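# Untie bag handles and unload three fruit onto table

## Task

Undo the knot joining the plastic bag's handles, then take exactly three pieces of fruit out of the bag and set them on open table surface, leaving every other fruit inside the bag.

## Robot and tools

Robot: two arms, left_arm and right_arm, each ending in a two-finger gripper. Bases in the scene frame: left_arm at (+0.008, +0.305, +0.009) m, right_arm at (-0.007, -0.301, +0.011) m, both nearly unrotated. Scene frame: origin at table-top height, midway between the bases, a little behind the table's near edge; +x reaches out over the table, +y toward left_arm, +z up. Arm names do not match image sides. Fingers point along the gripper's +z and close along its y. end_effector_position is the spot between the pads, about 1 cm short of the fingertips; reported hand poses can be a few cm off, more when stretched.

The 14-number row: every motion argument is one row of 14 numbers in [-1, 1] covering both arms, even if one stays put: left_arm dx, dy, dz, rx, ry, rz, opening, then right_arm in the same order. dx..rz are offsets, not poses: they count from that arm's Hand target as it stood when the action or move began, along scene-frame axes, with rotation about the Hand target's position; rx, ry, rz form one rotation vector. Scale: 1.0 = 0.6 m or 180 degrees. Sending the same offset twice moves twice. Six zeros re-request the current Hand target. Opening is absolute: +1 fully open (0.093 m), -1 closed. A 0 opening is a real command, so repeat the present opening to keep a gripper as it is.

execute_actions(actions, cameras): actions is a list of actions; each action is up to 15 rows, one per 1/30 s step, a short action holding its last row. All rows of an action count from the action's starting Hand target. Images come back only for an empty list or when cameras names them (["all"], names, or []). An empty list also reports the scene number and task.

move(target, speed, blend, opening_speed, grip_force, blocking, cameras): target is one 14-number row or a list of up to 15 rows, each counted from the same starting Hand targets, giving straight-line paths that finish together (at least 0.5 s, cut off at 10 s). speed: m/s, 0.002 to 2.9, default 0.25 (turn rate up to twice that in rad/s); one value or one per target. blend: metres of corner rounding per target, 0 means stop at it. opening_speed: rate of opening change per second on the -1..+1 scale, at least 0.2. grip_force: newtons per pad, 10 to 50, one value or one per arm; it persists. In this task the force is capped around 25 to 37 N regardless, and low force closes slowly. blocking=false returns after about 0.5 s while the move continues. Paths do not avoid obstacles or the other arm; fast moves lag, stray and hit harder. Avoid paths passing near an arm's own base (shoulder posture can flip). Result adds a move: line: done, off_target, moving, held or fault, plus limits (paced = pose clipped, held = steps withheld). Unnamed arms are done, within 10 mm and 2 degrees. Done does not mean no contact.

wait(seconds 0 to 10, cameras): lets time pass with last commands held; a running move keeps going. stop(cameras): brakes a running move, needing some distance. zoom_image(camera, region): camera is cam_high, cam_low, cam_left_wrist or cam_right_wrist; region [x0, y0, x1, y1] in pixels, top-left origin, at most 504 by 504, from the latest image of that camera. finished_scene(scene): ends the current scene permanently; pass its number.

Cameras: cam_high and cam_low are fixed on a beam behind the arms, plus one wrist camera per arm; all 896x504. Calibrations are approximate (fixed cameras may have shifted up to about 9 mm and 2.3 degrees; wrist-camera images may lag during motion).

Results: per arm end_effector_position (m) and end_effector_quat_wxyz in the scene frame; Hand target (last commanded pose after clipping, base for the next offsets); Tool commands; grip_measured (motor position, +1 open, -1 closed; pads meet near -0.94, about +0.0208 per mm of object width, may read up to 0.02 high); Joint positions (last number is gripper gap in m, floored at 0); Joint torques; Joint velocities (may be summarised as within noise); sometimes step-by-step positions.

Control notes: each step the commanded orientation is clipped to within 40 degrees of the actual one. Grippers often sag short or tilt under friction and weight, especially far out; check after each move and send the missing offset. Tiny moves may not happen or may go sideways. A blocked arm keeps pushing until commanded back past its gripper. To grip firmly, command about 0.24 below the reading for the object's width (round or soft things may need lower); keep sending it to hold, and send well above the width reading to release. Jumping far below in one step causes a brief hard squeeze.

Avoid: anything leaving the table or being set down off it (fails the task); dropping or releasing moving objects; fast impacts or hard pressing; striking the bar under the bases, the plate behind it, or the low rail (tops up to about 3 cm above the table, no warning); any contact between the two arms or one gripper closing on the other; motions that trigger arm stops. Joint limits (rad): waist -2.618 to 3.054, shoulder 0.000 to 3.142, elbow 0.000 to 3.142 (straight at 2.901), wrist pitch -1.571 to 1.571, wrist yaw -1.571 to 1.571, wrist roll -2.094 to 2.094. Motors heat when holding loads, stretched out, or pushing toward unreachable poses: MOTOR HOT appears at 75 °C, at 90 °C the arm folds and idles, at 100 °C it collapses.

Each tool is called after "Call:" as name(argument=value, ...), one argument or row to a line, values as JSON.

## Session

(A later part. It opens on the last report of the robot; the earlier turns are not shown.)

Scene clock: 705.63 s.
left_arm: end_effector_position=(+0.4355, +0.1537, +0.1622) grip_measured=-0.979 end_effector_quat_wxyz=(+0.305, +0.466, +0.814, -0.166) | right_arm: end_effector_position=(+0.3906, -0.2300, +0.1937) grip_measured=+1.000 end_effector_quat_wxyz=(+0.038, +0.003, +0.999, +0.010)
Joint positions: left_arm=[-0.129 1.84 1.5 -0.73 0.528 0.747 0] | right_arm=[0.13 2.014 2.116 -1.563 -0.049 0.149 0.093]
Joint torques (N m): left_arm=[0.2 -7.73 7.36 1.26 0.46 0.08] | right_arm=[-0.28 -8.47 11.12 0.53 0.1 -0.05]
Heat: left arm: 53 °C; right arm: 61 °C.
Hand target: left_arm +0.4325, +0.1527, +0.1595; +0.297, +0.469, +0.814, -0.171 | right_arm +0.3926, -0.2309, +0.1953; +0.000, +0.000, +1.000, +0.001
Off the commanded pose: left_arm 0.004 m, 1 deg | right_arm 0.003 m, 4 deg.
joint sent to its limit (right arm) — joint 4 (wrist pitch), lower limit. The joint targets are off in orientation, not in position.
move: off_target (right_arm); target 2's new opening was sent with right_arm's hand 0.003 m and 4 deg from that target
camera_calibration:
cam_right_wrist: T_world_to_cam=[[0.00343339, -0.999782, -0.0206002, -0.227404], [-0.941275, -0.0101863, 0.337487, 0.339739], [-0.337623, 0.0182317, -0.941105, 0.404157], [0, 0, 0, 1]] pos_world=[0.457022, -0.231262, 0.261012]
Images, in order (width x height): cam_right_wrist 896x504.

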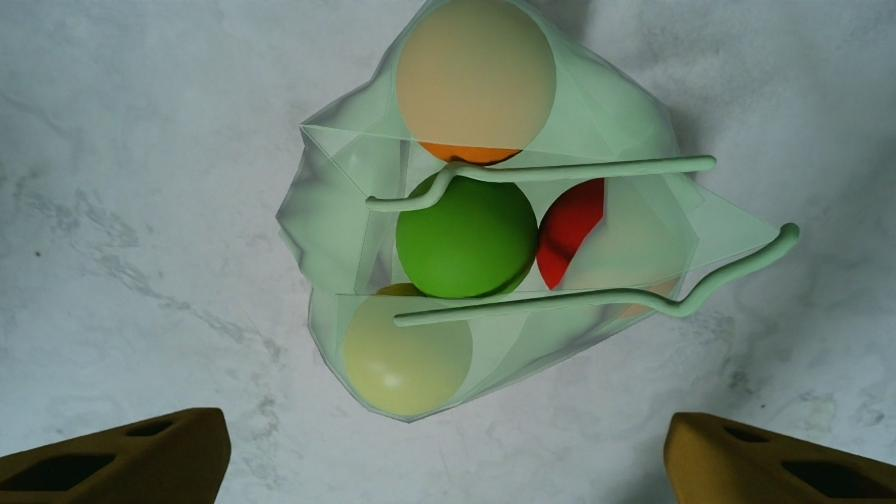

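Call:
move(
  target=[-0.031,-0.4545,0.034,-0.0537,-0.0144,-0.1666,-0.52,-0.054,-0.248,0.008,0,0,0,1],
  speed=0.2,
  cameras=["cam_left_wrist"],
)

Call:
zoom_image(
  camera="cam_left_wrist",
  region=[200, 0, 704, 504],
)

Scene clock: 752.87 s.
left_arm: end_effector_position=(+0.4112, -0.1216, +0.1872) grip_measured=-0.522 end_effector_quat_wxyz=(+0.308, +0.641, +0.638, -0.296) | right_arm: end_effector_position=(+0.3702, -0.3804, +0.1887) grip_measured=+1.000 end_effector_quat_wxyz=(+0.019, +0.000, +1.000, -0.004)
Joint positions: left_arm=[-0.61 2.36 2.295 -0.87 0.673 0.713 0.02] | right_arm=[-0.26 1.99 2.035 -1.563 -0.049 -0.248 0.093]
Joint torques (N m): left_arm=[0.8 -9.69 8.98 1.37 0.49 0.04] | right_arm=[-0.69 -13.65 6.56 0.44 -0.04 -0.1]
Heat: left arm: 53 °C; right arm: 63 °C.
Hand target: left_arm +0.4139, -0.1201, +0.1798; +0.299, +0.641, +0.641, -0.298 | right_arm +0.3601, -0.3798, +0.2001; +0.000, +0.000, +1.000, +0.001
Off the commanded pose: left_arm 0.008 m, 1 deg | right_arm 0.015 m, 2 deg.
joint sent to its limit (right arm) — joint 4 (wrist pitch), lower limit. The joint targets are off in orientation, not in position.
move: off_target (right_arm)
camera_calibration:
cam_left_wrist: T_world_to_cam=[[-0.999823, 0.00560002, -0.0179659, 0.41439], [0.0129009, 0.899016, -0.437726, 0.225638], [0.0137004, -0.43788, -0.898929, 0.1984], [0, 0, 0, 1]] pos_world=[0.408687, -0.118297, 0.28456]
Images, in order (width x height): cam_left_wrist 896x504.

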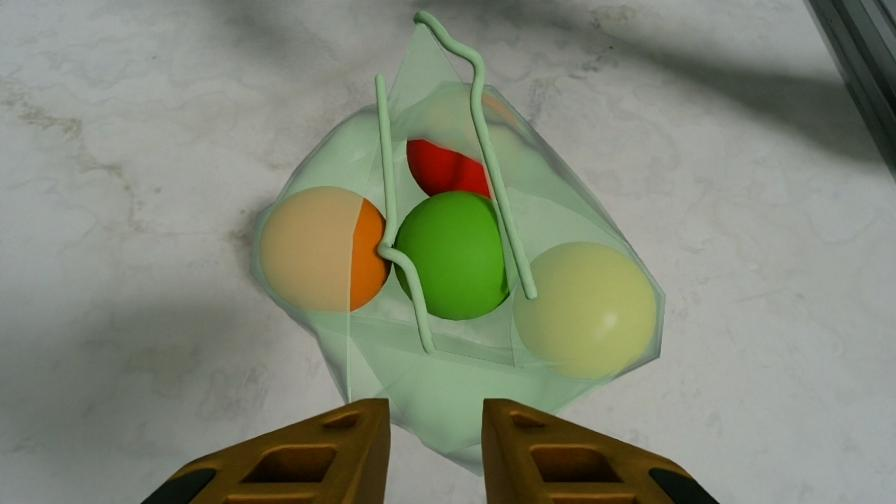

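Scaled by 1.000.

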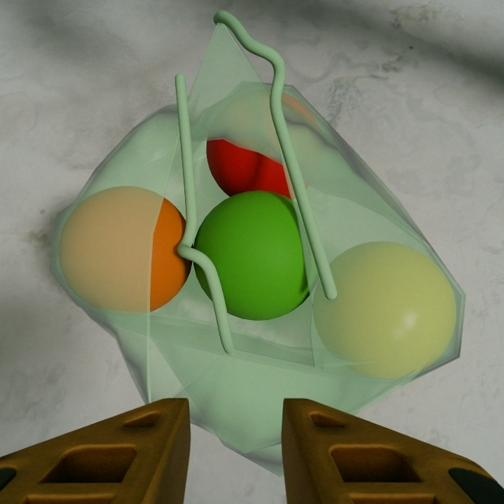

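Call:
move(
  target=[0.015,-0.044,-0.1347,0,0,0,-0.52,0,0,0,0,0,0,1],
  speed=0.12,
  cameras=["cam_left_wrist"],
)

Scene clock: 771.17 s.
left_arm: end_effector_position=(+0.4215, -0.1470, +0.1145) grip_measured=-0.522 end_effector_quat_wxyz=(+0.309, +0.645, +0.630, -0.301) | right_arm: end_effector_position=(+0.3702, -0.3804, +0.1887) grip_measured=+1.000 end_effector_quat_wxyz=(+0.019, +0.000, +1.000, -0.004)
Joint positions: left_arm=[-0.636 2.471 2.196 -0.642 0.673 0.697 0.02] | right_arm=[-0.26 1.99 2.035 -1.563 -0.049 -0.248 0.093]
Joint torques (N m): left_arm=[0.21 -10.62 6.68 1.7 0.3 -0.15] | right_arm=[-0.62 -13.65 6.46 0.43 -0.03 -0.07]
Heat: left arm: 58 °C; right arm: 61 °C.
Hand target: left_arm +0.4228, -0.1465, +0.0992; +0.299, +0.641, +0.641, -0.298 | right_arm +0.3601, -0.3798, +0.2001; +0.000, +0.000, +1.000, +0.001
Off the commanded pose: left_arm 0.016 m, 2 deg | right_arm 0.015 m, 2 deg.
joint sent to its limit (right arm) — joint 4 (wrist pitch), lower limit. The joint targets are off in orientation, not in position.
move: off_target (left_arm, right_arm)
camera_calibration:
cam_left_wrist: T_world_to_cam=[[-0.999566, 0.021493, -0.0201312, 0.425955], [0.0282277, 0.894081, -0.447014, 0.210528], [0.00839126, -0.447389, -0.8943, 0.122065], [0, 0, 0, 1]] pos_world=[0.418803, -0.142774, 0.211847]
Images, in order (width x height): cam_left_wrist 896x504.

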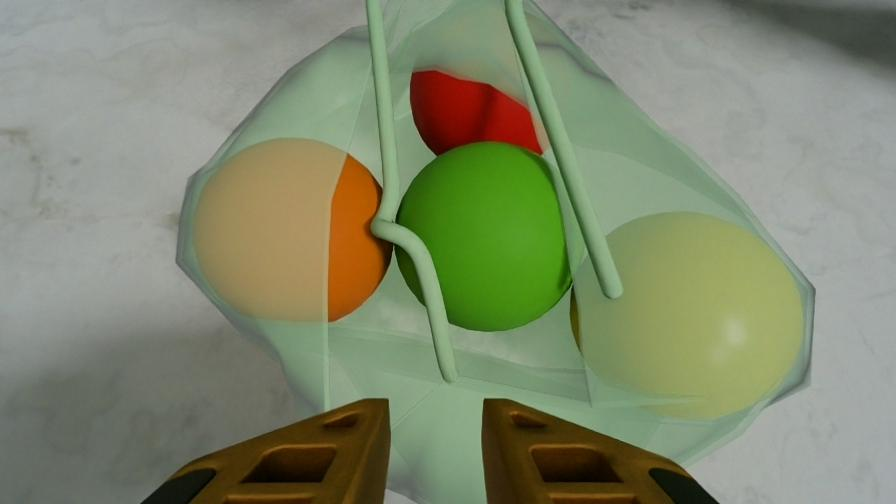

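Call:
move(
  target=[-0.005,-0.0367,-0.0312,0,0,0,-0.52,0,0,0,0,0,0,1],
  speed=0.08,
  cameras=["cam_left_wrist"],
)

Scene clock: 783.93 s.
left_arm: end_effector_position=(+0.4133, -0.1674, +0.0860) grip_measured=-0.522 end_effector_quat_wxyz=(+0.297, +0.645, +0.635, -0.305) | right_arm: end_effector_position=(+0.3702, -0.3804, +0.1887) grip_measured=+1.000 end_effector_quat_wxyz=(+0.019, +0.000, +1.000, -0.004)
Joint positions: left_arm=[-0.675 2.538 2.215 -0.598 0.656 0.66 0.02] | right_arm=[-0.26 1.99 2.035 -1.563 -0.049 -0.248 0.093]
Joint torques (N m): left_arm=[0.46 -10.86 9.02 1.71 0.26 -0.16] | right_arm=[-0.49 -13.72 6.6 0.45 -0.05 -0.08]
Heat: left arm: 63 °C; right arm: 60 °C.
Hand target: left_arm +0.4200, -0.1684, +0.0804; +0.299, +0.641, +0.641, -0.298 | right_arm +0.3601, -0.3798, +0.2001; +0.000, +0.000, +1.000, +0.001
Off the commanded pose: left_arm 0.009 m, 1 deg | right_arm 0.015 m, 2 deg.
joint sent to its limit (right arm) — joint 4 (wrist pitch), lower limit. The joint targets are off in orientation, not in position.
move: off_target (right_arm)
camera_calibration:
cam_left_wrist: T_world_to_cam=[[-0.999652, 0.0262061, 0.00291748, 0.416497], [0.0223244, 0.900039, -0.435238, 0.218564], [-0.0140317, -0.435022, -0.900311, 0.0993521], [0, 0, 0, 1]] pos_world=[0.412867, -0.16441, 0.18336]
Images, in order (width x height): cam_left_wrist 896x504.

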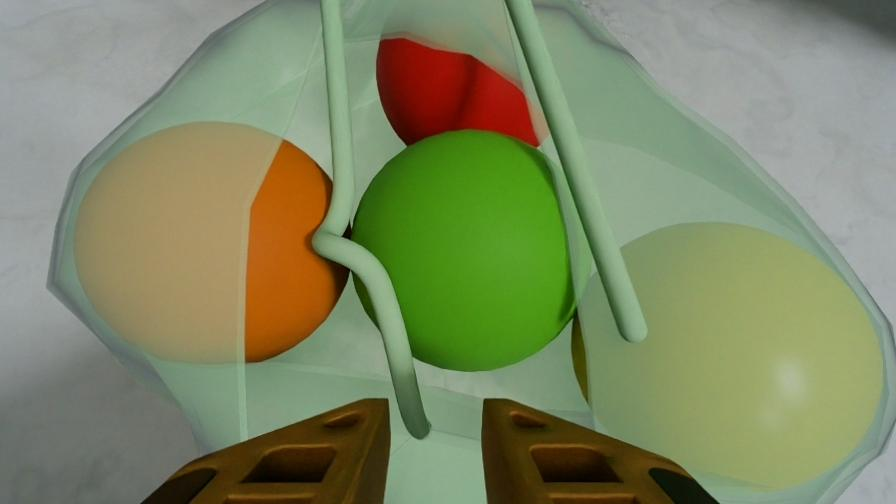

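Call:
move(
  target=[0.006,-0.0083,-0.0125,0,0,0,-0.52,0,0,0,0,0,0,1],
  speed=0.08,
  cameras=["cam_left_wrist"],
)

Scene clock: 798.20 s.
left_arm: end_effector_position=(+0.4195, -0.1720, +0.0813) grip_measured=-0.522 end_effector_quat_wxyz=(+0.302, +0.644, +0.634, -0.304) | right_arm: end_effector_position=(+0.3702, -0.3804, +0.1887) grip_measured=+1.000 end_effector_quat_wxyz=(+0.019, +0.000, +1.000, -0.004)
Joint positions: left_arm=[-0.675 2.574 2.26 -0.594 0.653 0.657 0.02] | right_arm=[-0.26 1.99 2.035 -1.563 -0.049 -0.248 0.093]
Joint torques (N m): left_arm=[0.18 -10.7 9.09 1.65 0.26 -0.11] | right_arm=[-0.68 -13.53 6.45 0.41 -0.02 -0.09]
Heat: left arm: 67 °C; right arm: 59 °C.
Hand target: left_arm +0.4236, -0.1734, +0.0730; +0.299, +0.641, +0.641, -0.298 | right_arm +0.3601, -0.3798, +0.2001; +0.000, +0.000, +1.000, +0.001
Off the commanded pose: left_arm 0.009 m, 1 deg | right_arm 0.015 m, 2 deg.
joint sent to its limit (right arm) — joint 4 (wrist pitch), lower limit. The joint targets are off in orientation, not in position.
move: off_target (right_arm)
camera_calibration:
cam_left_wrist: T_world_to_cam=[[-0.999733, 0.0225412, -0.00500773, 0.422822], [0.0224427, 0.897533, -0.440375, 0.220472], [-0.00543196, -0.44037, -0.8978, 0.0886016], [0, 0, 0, 1]] pos_world=[0.418242, -0.168394, 0.178754]
Images, in order (width x height): cam_left_wrist 896x504.

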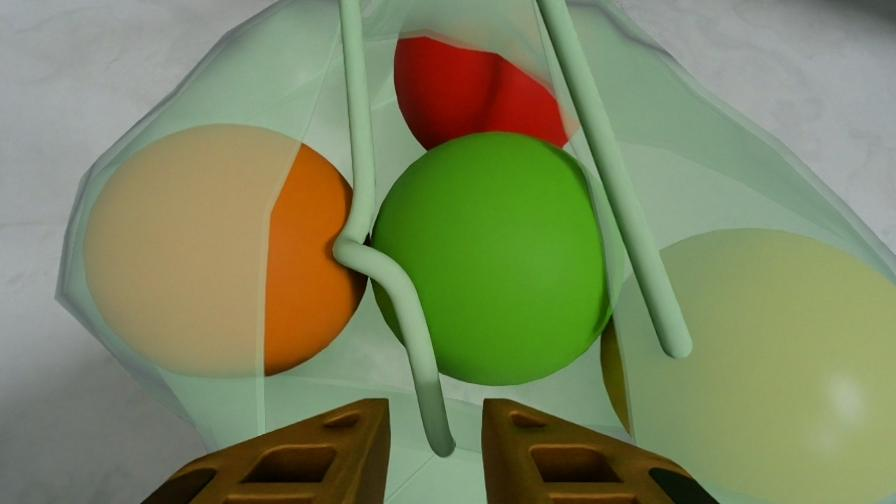

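Call:
move(
  target=[0,0,0,0,0,0,-1,0,0,0,0,0,0,1],
  cameras=["cam_left_wrist"],
)

Scene clock: 803.47 s.
left_arm: end_effector_position=(+0.4195, -0.1720, +0.0813) grip_measured=-0.979 end_effector_quat_wxyz=(+0.302, +0.644, +0.634, -0.304) | right_arm: end_effector_position=(+0.3702, -0.3804, +0.1887) grip_measured=+1.000 end_effector_quat_wxyz=(+0.019, +0.000, +1.000, -0.004)
Joint positions: left_arm=[-0.675 2.574 2.26 -0.594 0.653 0.657 0] | right_arm=[-0.26 1.99 2.035 -1.563 -0.049 -0.248 0.093]
Joint torques (N m): left_arm=[0.17 -10.7 9.07 1.66 0.25 -0.12] | right_arm=[-0.62 -13.59 6.63 0.42 -0.03 -0.08]
Heat: left arm: 65 °C; right arm: 59 °C.
Hand target: left_arm +0.4236, -0.1734, +0.0730; +0.299, +0.641, +0.641, -0.298 | right_arm +0.3601, -0.3798, +0.2001; +0.000, +0.000, +1.000, +0.001
Off the commanded pose: left_arm 0.009 m, 1 deg | right_arm 0.015 m, 2 deg.
joint sent to its limit (right arm) — joint 4 (wrist pitch), lower limit. The joint targets are off in orientation, not in position.
move: off_target (right_arm)
camera_calibration:
cam_left_wrist: T_world_to_cam=[[-0.999742, 0.0222227, -0.00474611, 0.422725], [0.0220416, 0.897543, -0.440375, 0.220641], [-0.00552648, -0.440366, -0.897801, 0.088642], [0, 0, 0, 1]] pos_world=[0.418243, -0.168394, 0.178754]
Images, in order (width x height): cam_left_wrist 896x504.

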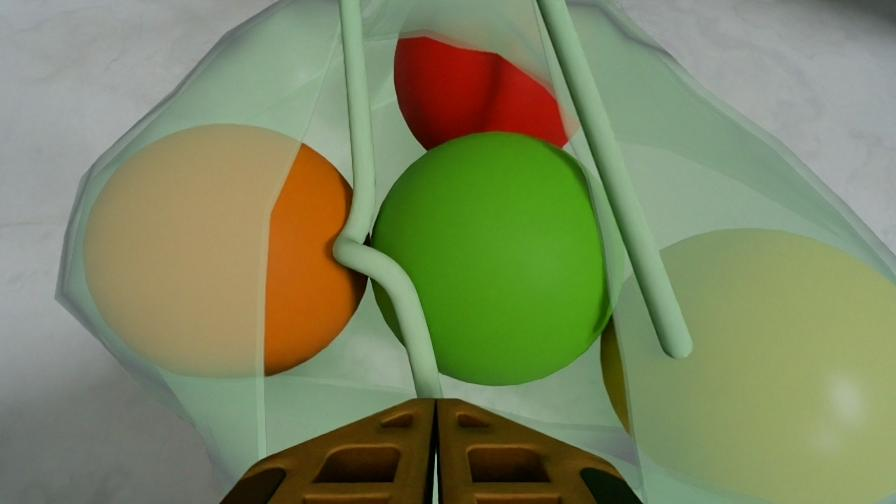

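Call:
move(
  target=[
    [0,0,0,0,0,0,-0.52,0,0,0,0,0,0,1],
    [0,-0.003,-0.023,0,0,0,-0.52,0,0,0,0,0,0,1],
  ],
  speed=0.06,
  cameras=["cam_left_wrist"],
)

Scene clock: 811.63 s.
left_arm: end_effector_position=(+0.4233, -0.1749, +0.0765) grip_measured=-0.522 end_effector_quat_wxyz=(+0.310, +0.644, +0.631, -0.302) | right_arm: end_effector_position=(+0.3702, -0.3804, +0.1887) grip_measured=+1.000 end_effector_quat_wxyz=(+0.019, +0.000, +1.000, -0.004)
Joint positions: left_arm=[-0.675 2.589 2.26 -0.561 0.651 0.655 0.02] | right_arm=[-0.26 1.99 2.035 -1.563 -0.049 -0.248 0.093]
Joint torques (N m): left_arm=[0.01 -10.77 7.01 1.72 0.23 -0.12] | right_arm=[-0.58 -13.57 6.52 0.43 -0.01 -0.1]
Heat: left arm: 64 °C; right arm: 58 °C.
Hand target: left_arm +0.4236, -0.1751, +0.0591; +0.299, +0.641, +0.641, -0.298 | right_arm +0.3601, -0.3798, +0.2001; +0.000, +0.000, +1.000, +0.001
Off the commanded pose: left_arm 0.017 m, 2 deg | right_arm 0.015 m, 2 deg.
joint sent to its limit (right arm) — joint 4 (wrist pitch), lower limit. The joint targets are off in orientation, not in position.
move: off_target (left_arm, right_arm)
camera_calibration:
cam_left_wrist: T_world_to_cam=[[-0.999622, 0.0204342, -0.0183686, 0.427318], [0.0265124, 0.892868, -0.449538, 0.218973], [0.00721477, -0.449856, -0.893072, 0.0755337], [0, 0, 0, 1]] pos_world=[0.420806, -0.170267, 0.173743]
Images, in order (width x height): cam_left_wrist 896x504.

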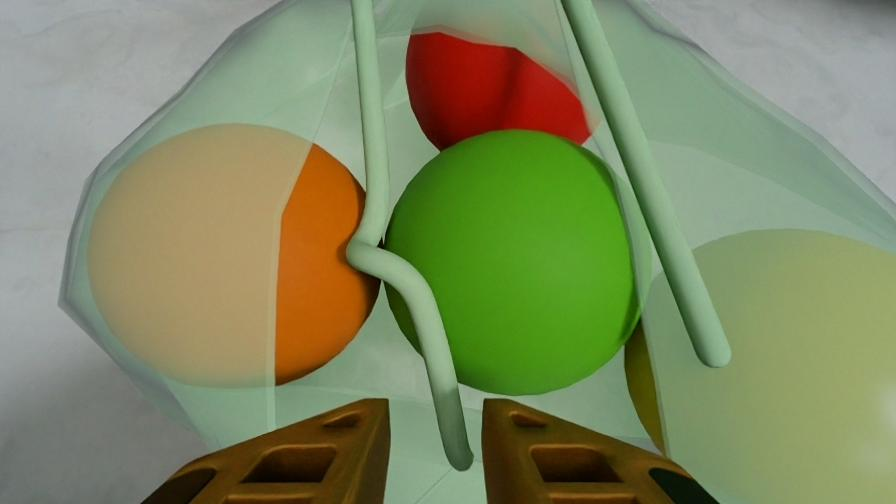

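Call:
move(
  target=[-0.006,0.002,-0.02,0,0,0,-0.52,0,0,0,0,0,0,1],
  speed=0.06,
  cameras=["cam_left_wrist","cam_low"],
)

Call:
zoom_image(
  camera="cam_low",
  region=[170, 220, 380, 370],
)

Scene clock: 826.00 s.
left_arm: end_effector_position=(+0.4209, -0.1758, +0.0634) grip_measured=-0.522 end_effector_quat_wxyz=(+0.311, +0.645, +0.629, -0.303) | right_arm: end_effector_position=(+0.3702, -0.3804, +0.1887) grip_measured=+1.000 end_effector_quat_wxyz=(+0.019, +0.000, +1.000, -0.004)
Joint positions: left_arm=[-0.679 2.589 2.206 -0.503 0.65 0.653 0.02] | right_arm=[-0.26 1.99 2.035 -1.563 -0.049 -0.248 0.093]
Joint torques (N m): left_arm=[0.03 -11.38 6.02 1.79 0.25 -0.12] | right_arm=[-0.57 -13.72 6.52 0.38 -0.04 -0.08]
Heat: left arm: 67 °C; right arm: 58 °C.
Hand target: left_arm +0.4199, -0.1740, +0.0470; +0.299, +0.641, +0.641, -0.298 | right_arm +0.3601, -0.3798, +0.2001; +0.000, +0.000, +1.000, +0.001
Off the commanded pose: left_arm 0.016 m, 2 deg | right_arm 0.015 m, 2 deg.
joint sent to its limit (right arm) — joint 4 (wrist pitch), lower limit. The joint targets are off in orientation, not in position.
move: off_target (left_arm, right_arm)
camera_calibration:
cam_left_wrist: T_world_to_cam=[[-0.999541, 0.0222535, -0.0205346, 0.425117], [0.0291264, 0.892008, -0.451081, 0.21287], [0.00827891, -0.451472, -0.892247, 0.0626394], [0, 0, 0, 1]] pos_world=[0.418203, -0.171062, 0.160641]
Images, in order (width x height): cam_low 896x504, cam_left_wrist 896x504.

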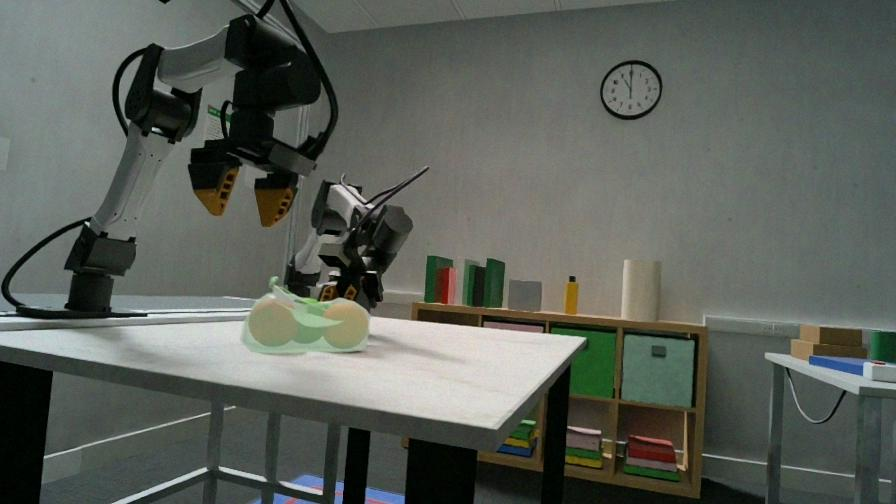

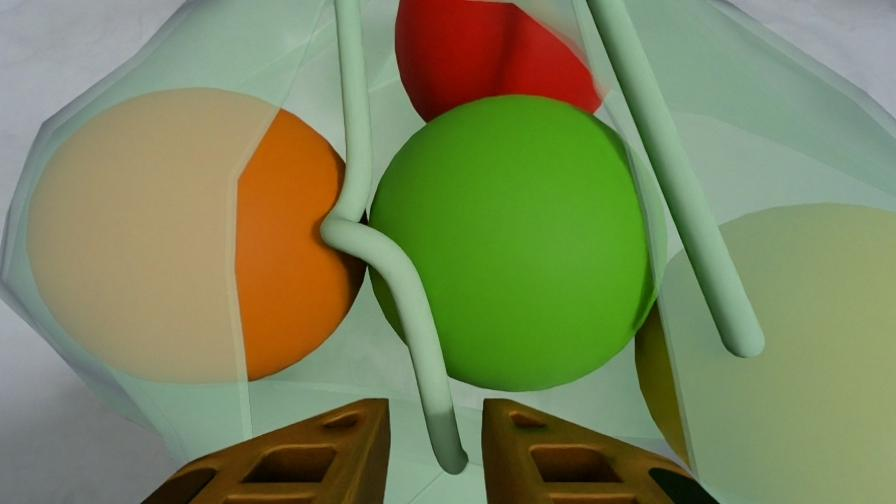

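Scaled by 2.400 from the camera's 896x504 image, which has a finer 1280x720 frame.

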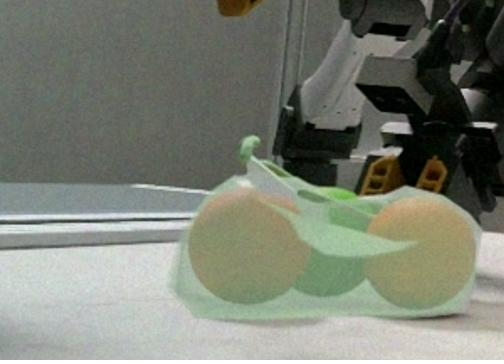

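Call:
move(
  target=[0,0,0,0,0,0,-1,0,0,0,0,0,0,1],
  cameras=["cam_left_wrist"],
)

Scene clock: 830.73 s.
left_arm: end_effector_position=(+0.4210, -0.1759, +0.0635) grip_measured=-0.946 end_effector_quat_wxyz=(+0.311, +0.644, +0.630, -0.303) | right_arm: end_effector_position=(+0.3702, -0.3804, +0.1887) grip_measured=+1.000 end_effector_quat_wxyz=(+0.019, +0.000, +1.000, -0.004)
Joint positions: left_arm=[-0.679 2.589 2.206 -0.503 0.65 0.652 0] | right_arm=[-0.26 1.99 2.035 -1.563 -0.049 -0.248 0.093]
Joint torques (N m): left_arm=[0.05 -11.49 5.93 1.75 0.26 -0.12] | right_arm=[-0.77 -13.65 6.57 0.41 -0.03 -0.1]
Heat: left arm: 69 °C; right arm: 58 °C.
Hand target: left_arm +0.4198, -0.1740, +0.0470; +0.299, +0.641, +0.641, -0.298 | right_arm +0.3601, -0.3798, +0.2001; +0.000, +0.000, +1.000, +0.001
Off the commanded pose: left_arm 0.017 m, 2 deg | right_arm 0.015 m, 2 deg.
joint sent to its limit (right arm) — joint 4 (wrist pitch), lower limit. The joint targets are off in orientation, not in position.
move: off_target (left_arm, right_arm)
camera_calibration:
cam_left_wrist: T_world_to_cam=[[-0.999551, 0.021797, -0.0205481, 0.425147], [0.0287289, 0.891819, -0.451479, 0.213109], [0.00848437, -0.451867, -0.892045, 0.062542], [0, 0, 0, 1]] pos_world=[0.418303, -0.171061, 0.160741]
Images, in order (width x height): cam_left_wrist 896x504.

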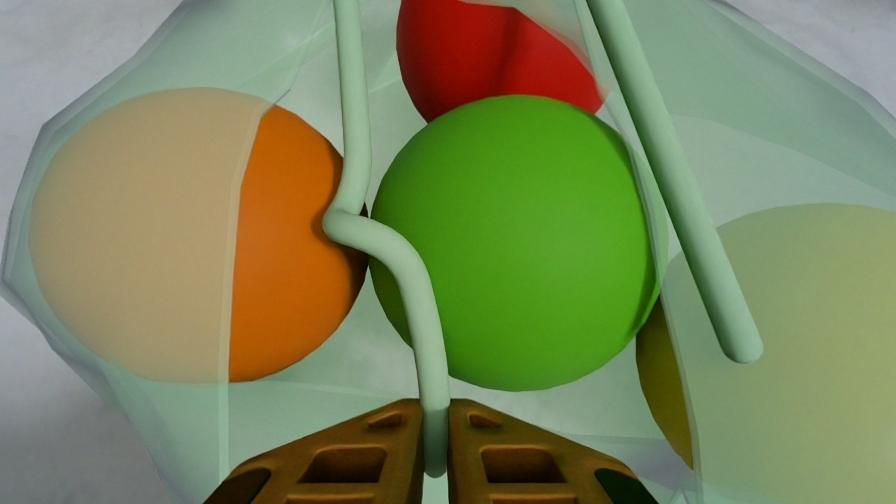

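Call:
move(
  target=[0.002,0.067,0.015,0,0,0,-1,0.03,0.06,-0.01,0,0,0,1],
  speed=0.08,
  cameras=["cam_left_wrist","cam_high","cam_right_wrist"],
)

Call:
zoom_image(
  camera="cam_high",
  region=[350, 150, 480, 260],
)

Scene clock: 842.97 s.
left_arm: end_effector_position=(+0.4221, -0.1363, +0.0431) grip_measured=-0.946 end_effector_quat_wxyz=(+0.291, +0.638, +0.646, -0.301) | right_arm: end_effector_position=(+0.3769, -0.3431, +0.1869) grip_measured=+1.000 end_effector_quat_wxyz=(+0.017, -0.005, +1.000, -0.001)
Joint positions: left_arm=[-0.623 2.521 2.023 -0.464 0.671 0.694 0] | right_arm=[-0.161 1.99 2.035 -1.563 -0.049 -0.161 0.093]
Joint torques (N m): left_arm=[0.69 -14.95 5.53 1.55 0.41 0.1] | right_arm=[-0.24 -9.57 11.1 0.41 0.02 0.12]
Heat: left arm: 72 °C; right arm: 57 °C.
Hand target: left_arm +0.4212, -0.1337, +0.0561; +0.299, +0.641, +0.641, -0.298 | right_arm +0.3781, -0.3437, +0.1941; +0.000, -0.001, +1.000, +0.001
Off the commanded pose: left_arm 0.013 m, 1 deg | right_arm 0.007 m, 2 deg.
joint sent to its limit (right arm) — joint 4 (wrist pitch), lower limit. The joint targets still meet the commanded pose.
move: off_target (left_arm)
camera_calibration:
cam_left_wrist: T_world_to_cam=[[-0.999837, 0.00426486, 0.0175196, 0.421021], [-0.00352704, 0.906596, -0.421984, 0.182927], [-0.0176829, -0.421977, -0.906434, 0.0779524], [0, 0, 0, 1]] pos_world=[0.422976, -0.134742, 0.140475]
cam_right_wrist: T_world_to_cam=[[0.0200612, -0.999795, 0.00280421, -0.351283], [-0.926065, -0.0175245, 0.376956, 0.312433], [-0.37683, -0.0101591, -0.926227, 0.397595], [0, 0, 0, 1]] pos_world=[0.446206, -0.341697, 0.251475]
Images, in order (width x height): cam_high 896x504, cam_left_wrist 896x504, cam_right_wrist 896x504.

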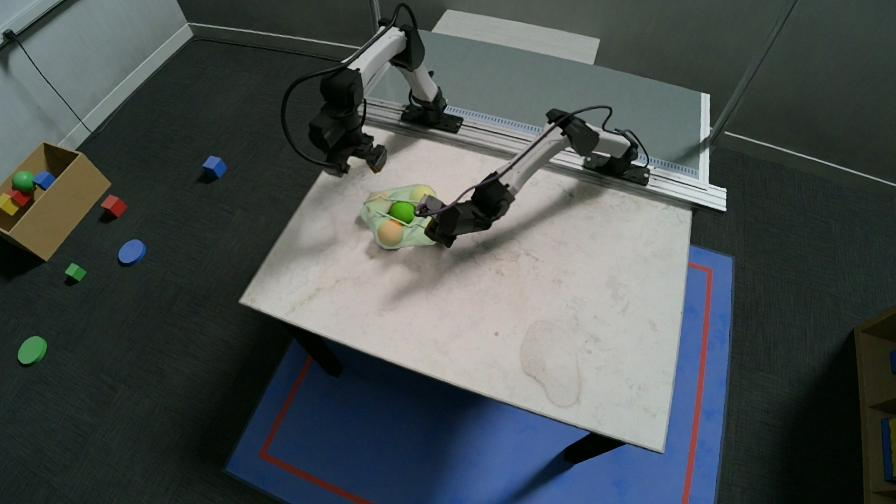

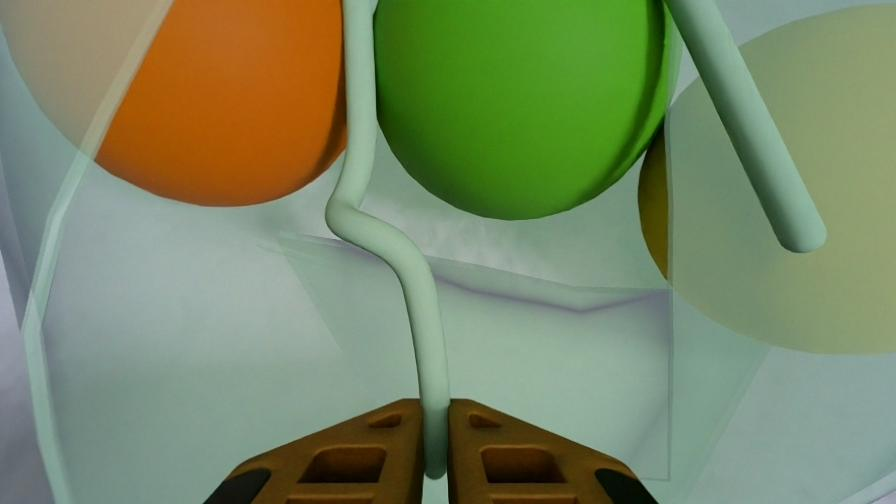

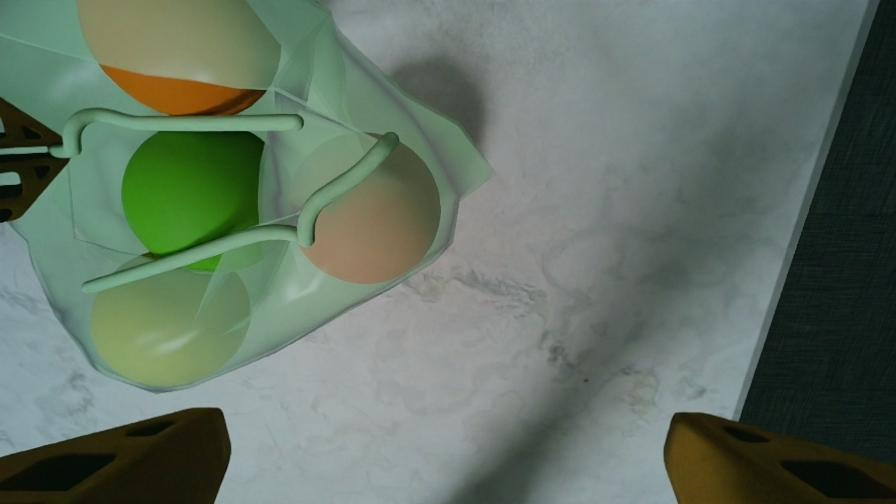

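Scaled by 3.877 from the camera's 896x504 image, which has a finer 1280x720 frame.

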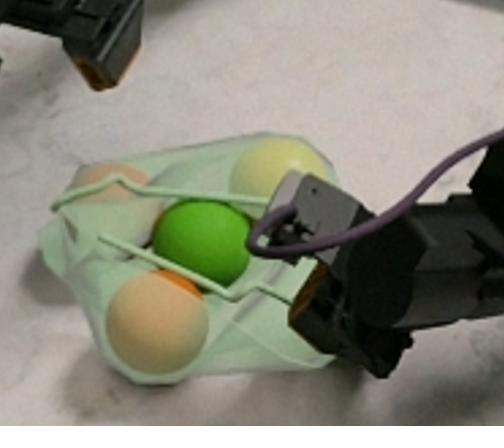

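Call:
move(
  target=[-0.09,0.29,0.02,0,0,0,-1,0,0,0,0,0,0,1],
  speed=0.07,
  cameras=["cam_left_wrist","cam_high","cam_right_wrist","cam_low"],
)

Call:
zoom_image(
  camera="cam_high",
  region=[370, 150, 500, 260],
)

Scene clock: 858.67 s.
left_arm: end_effector_position=(+0.3721, +0.0364, +0.0616) grip_measured=-0.946 end_effector_quat_wxyz=(+0.299, +0.640, +0.642, -0.298) | right_arm: end_effector_position=(+0.3769, -0.3431, +0.1869) grip_measured=+1.000 end_effector_quat_wxyz=(+0.017, -0.005, +1.000, -0.001)
Joint positions: left_arm=[-0.343 2.045 1.303 -0.426 0.807 1.027 0] | right_arm=[-0.161 1.99 2.035 -1.563 -0.049 -0.16 0.093]
Joint torques (N m): left_arm=[0.72 -11.08 5.09 0.97 0.58 0.12] | right_arm=[-0.31 -9.69 11.15 0.42 0 0.09]
Heat: left arm: 81 °C; right arm: 59 °C. Fold the left arm in close to its base, or ease its load, before you think long.
Hand target: left_arm +0.3672, +0.0402, +0.0680; +0.299, +0.641, +0.641, -0.298 | right_arm +0.3781, -0.3437, +0.1941; +0.000, +0.000, +1.000, +0.001
Off the commanded pose: left_arm 0.009 m, 0 deg | right_arm 0.007 m, 2 deg.
MOTOR HOT: joint 2 (shoulder) of the left arm reports 81 °C; the controller's stop level is 90 °C. To cool a motor, set the load down, stop pushing, or move to a pose that needs little force.
joint sent to its limit (right arm) — joint 4 (wrist pitch), lower limit. The joint targets still meet the commanded pose.
move: done
camera_calibration:
cam_left_wrist: T_world_to_cam=[[-0.999988, 0.00488032, -0.000669643, 0.371144], [0.00469546, 0.903227, -0.429137, 0.0315844], [-0.00148948, -0.429135, -0.903239, 0.160829], [0, 0, 0, 1]] pos_world=[0.37123, 0.038678, 0.159069]
cam_right_wrist: T_world_to_cam=[[0.0193, -0.99981, 0.00279125, -0.351044], [-0.926081, -0.0168244, 0.37695, 0.312679], [-0.376831, -0.00986006, -0.92623, 0.397697], [0, 0, 0, 1]] pos_world=[0.446206, -0.341796, 0.251475]

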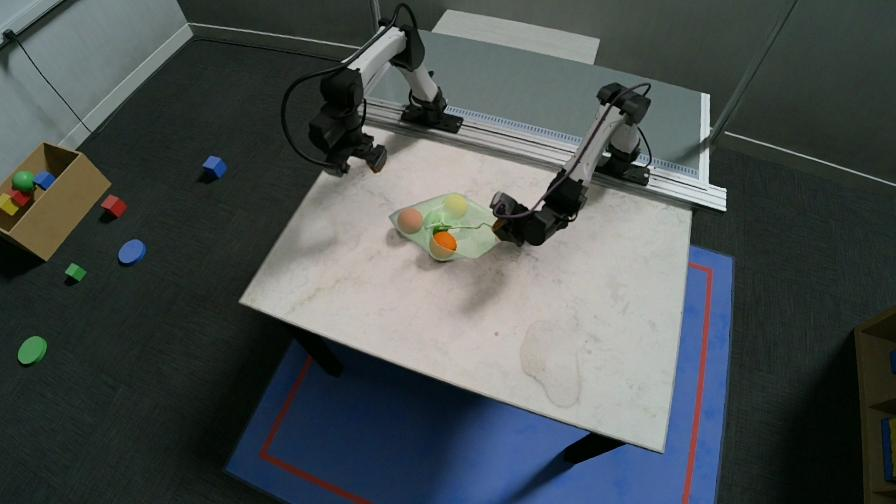

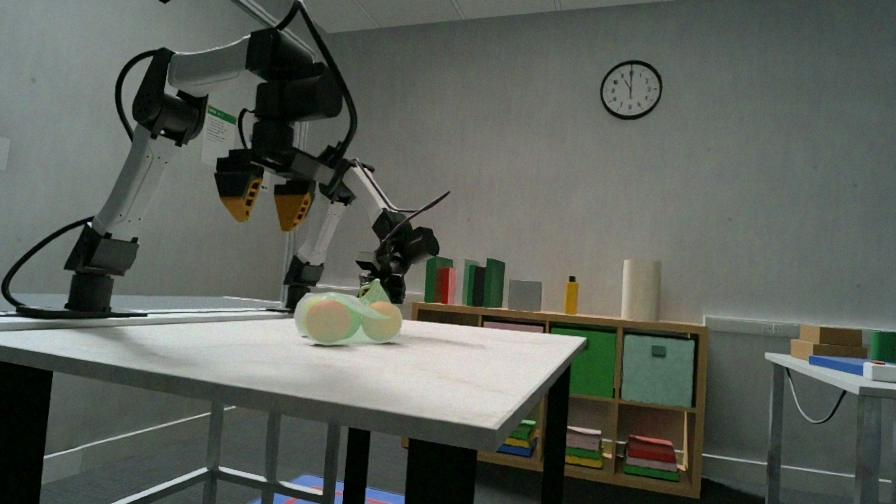

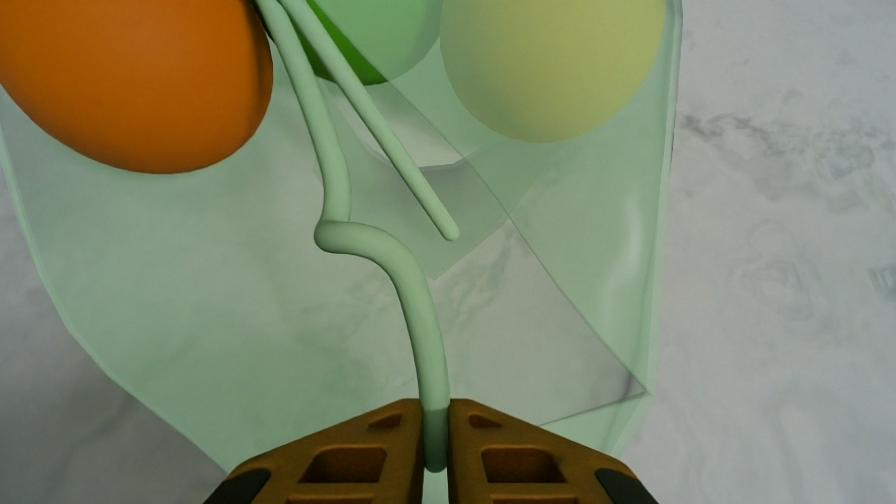

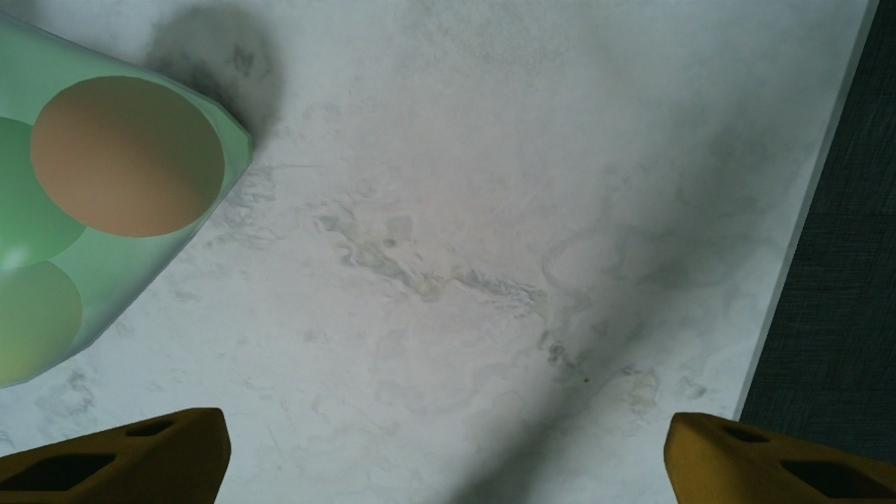

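Scaled by 3.877 from the camera's 896x504 image, which has a finer 1280x720 frame.

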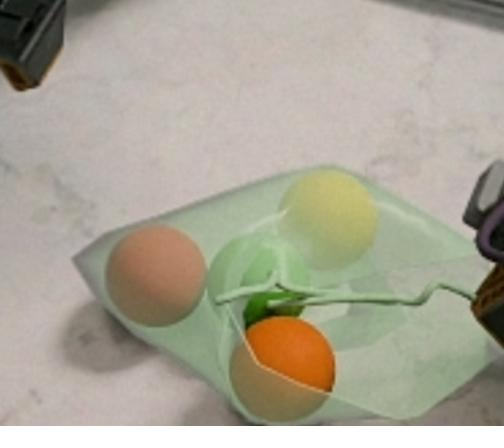

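Call:
move(
  target=[
    [0,0,0,0,0,0,-0.4,0,0,0,0,0,0,1],
    [-0.01,0.06,0.05,0,0,0.1,-0.4,0,0,0,0,0,0,1],
    [-0.25,0.40,0.17,0,0,0.48,-0.4,0,0,0,0,0,0,1],
  ],
  speed=[0.1,0.2,0.4],
  blend=[0,0.03,0],
  cameras=["cam_high"],
)

Call:
zoom_image(
  camera="cam_high",
  region=[370, 150, 530, 280],
)

Scene clock: 882.83 s.
left_arm: end_effector_position=(+0.2190, +0.2768, +0.1629) grip_measured=-0.402 end_effector_quat_wxyz=(+0.419, +0.038, +0.907, -0.017) | right_arm: end_effector_position=(+0.3769, -0.3431, +0.1869) grip_measured=+1.000 end_effector_quat_wxyz=(+0.017, -0.005, +1.000, -0.001)
Joint positions: left_arm=[-0.162 0.503 0.544 -0.755 -0.069 -0.07 0.026] | right_arm=[-0.161 1.99 2.035 -1.563 -0.049 -0.16 0.093]
Joint torques (N m): left_arm=[0.64 -0.16 9.25 1.88 -0.15 -0.15] | right_arm=[-0.35 -9.59 11.08 0.42 0 0.09]
Heat: left arm: 75 °C; right arm: 62 °C. Fold the left arm in close to its base, or ease its load, before you think long.
Hand target: left_arm +0.2172, +0.2802, +0.1702; +0.422, +0.029, +0.906, -0.013 | right_arm +0.3781, -0.3437, +0.1941; +0.000, +0.000, +1.000, +0.001
Off the commanded pose: left_arm 0.008 m, 1 deg | right_arm 0.007 m, 2 deg.
MOTOR HOT: still on. Joint 2 (shoulder) of the left arm reports 75 °C.
joint sent to its limit (right arm) — joint 4 (wrist pitch), lower limit. The joint targets still meet the commanded pose.
move: done
Images, in order (width x height): cam_high 896x504.

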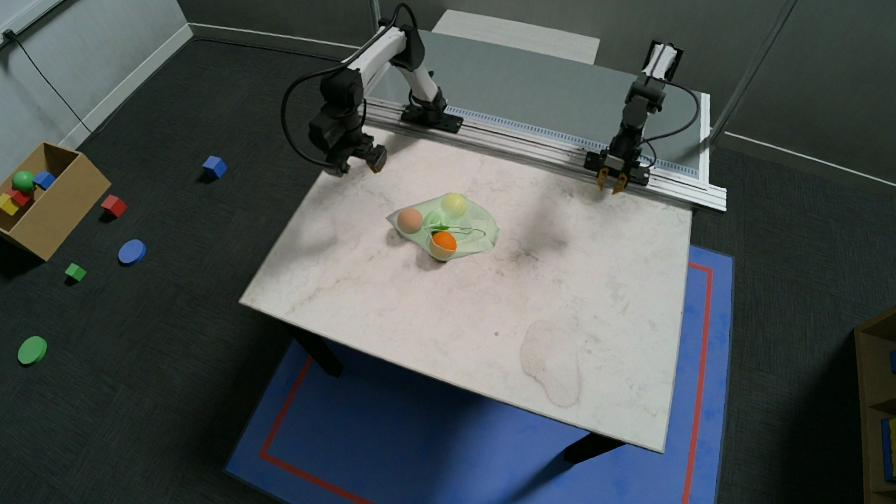

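Scaled by 3.150 from the camera's 896x504 image, which has a finer 1280x720 frame.

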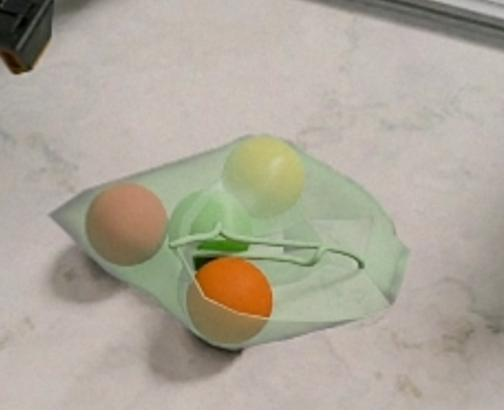

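Call:
move(
  target=[0,0,0,0,0,0,-0.4,0.012,0.48,0.083,0,0,0,1],
  speed=0.25,
  cameras=["cam_right_wrist"],
)

Call:
zoom_image(
  camera="cam_right_wrist",
  region=[200, 0, 704, 504],
)

Scene clock: 895.30 s.
left_arm: end_effector_position=(+0.2190, +0.2769, +0.1629) grip_measured=-0.402 end_effector_quat_wxyz=(+0.419, +0.038, +0.907, -0.017) | right_arm: end_effector_position=(+0.3819, -0.0526, +0.2420) grip_measured=+1.000 end_effector_quat_wxyz=(+0.129, -0.009, +0.988, +0.083)
Joint positions: left_arm=[-0.162 0.503 0.544 -0.756 -0.069 -0.071 0.026] | right_arm=[0.536 2.116 2.462 -1.565 -0.033 0.536 0.093]
Joint torques (N m): left_arm=[0.65 -0.14 9.24 1.9 -0.14 -0.13] | right_arm=[-0.84 -9.36 10.74 1.14 0.1 0.06]
Heat: left arm: 66 °C; right arm: 62 °C.
Hand target: left_arm +0.2172, +0.2802, +0.1702; +0.422, +0.029, +0.906, -0.013 | right_arm +0.3854, -0.0558, +0.2438; +0.000, +0.000, +1.000, +0.001
Off the commanded pose: left_arm 0.008 m, 1 deg | right_arm 0.005 m, 18 deg.
MOTOR HOT: cleared for the motors of the left arm.
joint sent to its limit (right arm) — joint 4 (wrist pitch), lower limit. The joint targets are off in orientation, not in position.
move: off_target (right_arm)
camera_calibration:
cam_right_wrist: T_world_to_cam=[[0.0479808, -0.986065, -0.159289, -0.0317978], [-0.985487, -0.0727297, 0.15338, 0.375236], [-0.162828, 0.149618, -0.975244, 0.391971], [0, 0, 0, 1]] pos_world=[0.43514, -0.0627098, 0.319649]
Images, in order (width x height): cam_right_wrist 896x504.

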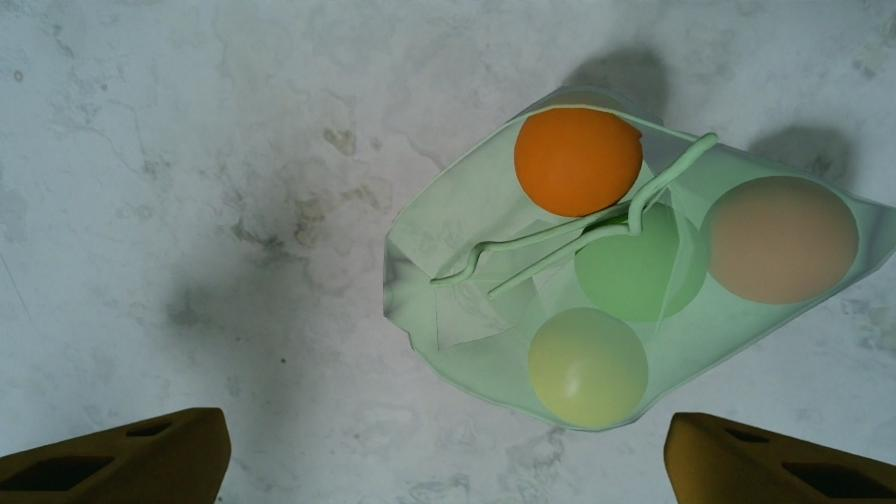

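Scaled by 1.000.

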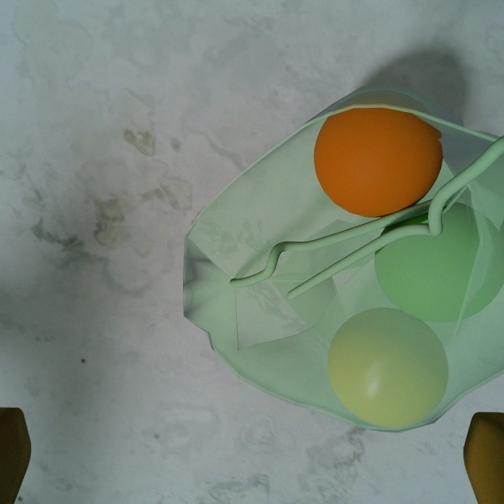

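Call:
move(
  target=[0,0,0,0,0,0,-0.4,0.1063,-0.067,-0.173,0,0,0,1],
  speed=0.15,
  cameras=["cam_right_wrist","cam_high"],
)

Call:
zoom_image(
  camera="cam_high",
  region=[370, 150, 530, 280],
)

Scene clock: 922.30 s.
left_arm: end_effector_position=(+0.2190, +0.2769, +0.1629) grip_measured=-0.402 end_effector_quat_wxyz=(+0.419, +0.038, +0.907, -0.017) | right_arm: end_effector_position=(+0.4464, -0.0929, +0.1387) grip_measured=+1.000 end_effector_quat_wxyz=(+0.060, +0.000, +0.998, +0.029)
Joint positions: left_arm=[-0.162 0.503 0.544 -0.756 -0.069 -0.071 0.026] | right_arm=[0.403 2.428 2.597 -1.566 -0.033 0.417 0.093]
Joint torques (N m): left_arm=[0.66 -0.24 9.24 1.89 -0.13 -0.13] | right_arm=[-0.62 -11.82 11 0.74 0.04 -0.06]
Heat: left arm: 55 °C; right arm: 61 °C.
Hand target: left_arm +0.2172, +0.2802, +0.1702; +0.422, +0.029, +0.906, -0.013 | right_arm +0.4492, -0.0959, +0.1402; +0.000, -0.001, +1.000, +0.001
Off the commanded pose: left_arm 0.008 m, 1 deg | right_arm 0.004 m, 8 deg.
joint sent to its limit (right arm) — joint 4 (wrist pitch), lower limit. The joint targets are off in orientation, not in position.
move: off_target (right_arm)
camera_calibration:
cam_right_wrist: T_world_to_cam=[[0.012412, -0.998336, -0.0563097, -0.0905559], [-0.95548, -0.0284438, 0.293681, 0.423051], [-0.294794, 0.0501576, -0.954244, 0.354507], [0, 0, 0, 1]] pos_world=[0.509847, -0.0961532, 0.208945]
Images, in order (width x height): cam_high 896x504, cam_right_wrist 896x504.

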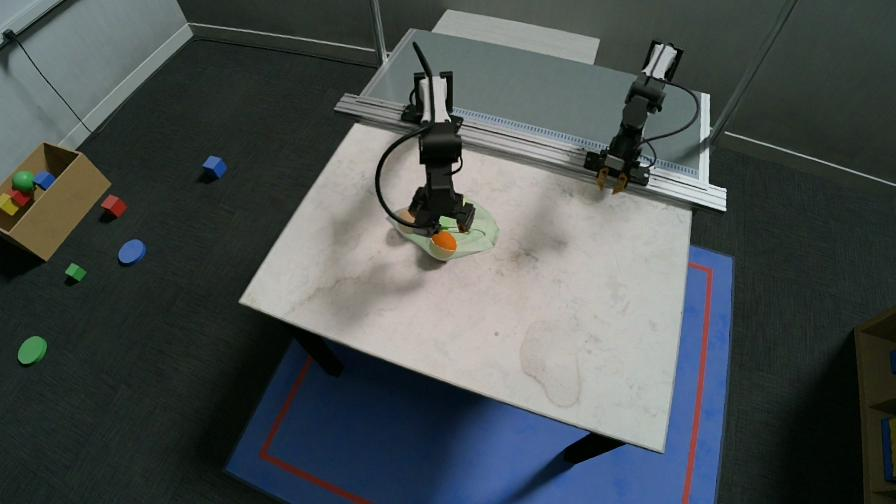

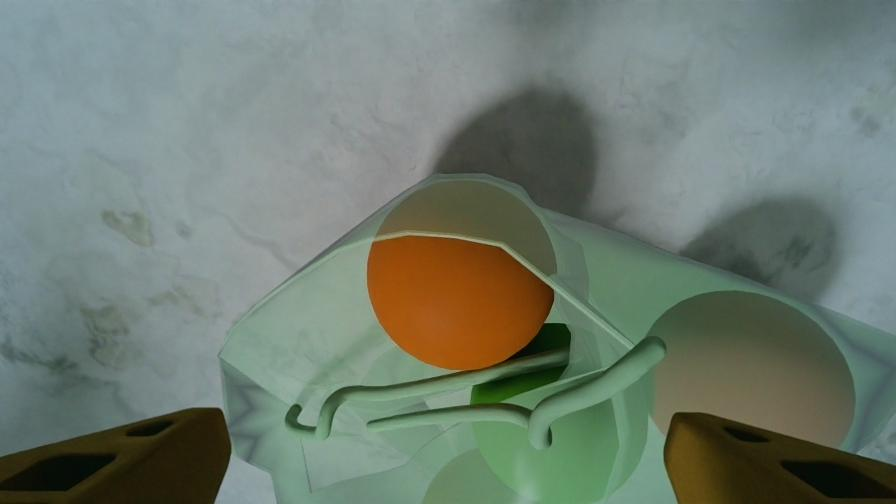

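Scaled by 3.150 from the camera's 896x504 image, which has a finer 1280x720 frame.

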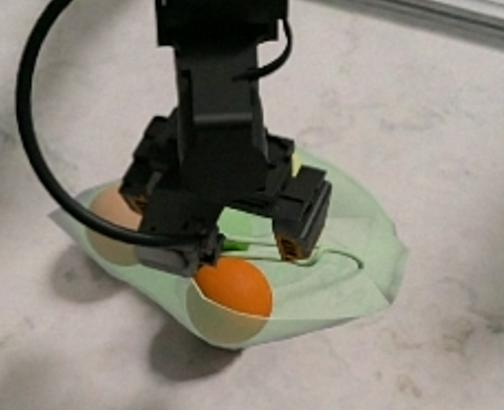

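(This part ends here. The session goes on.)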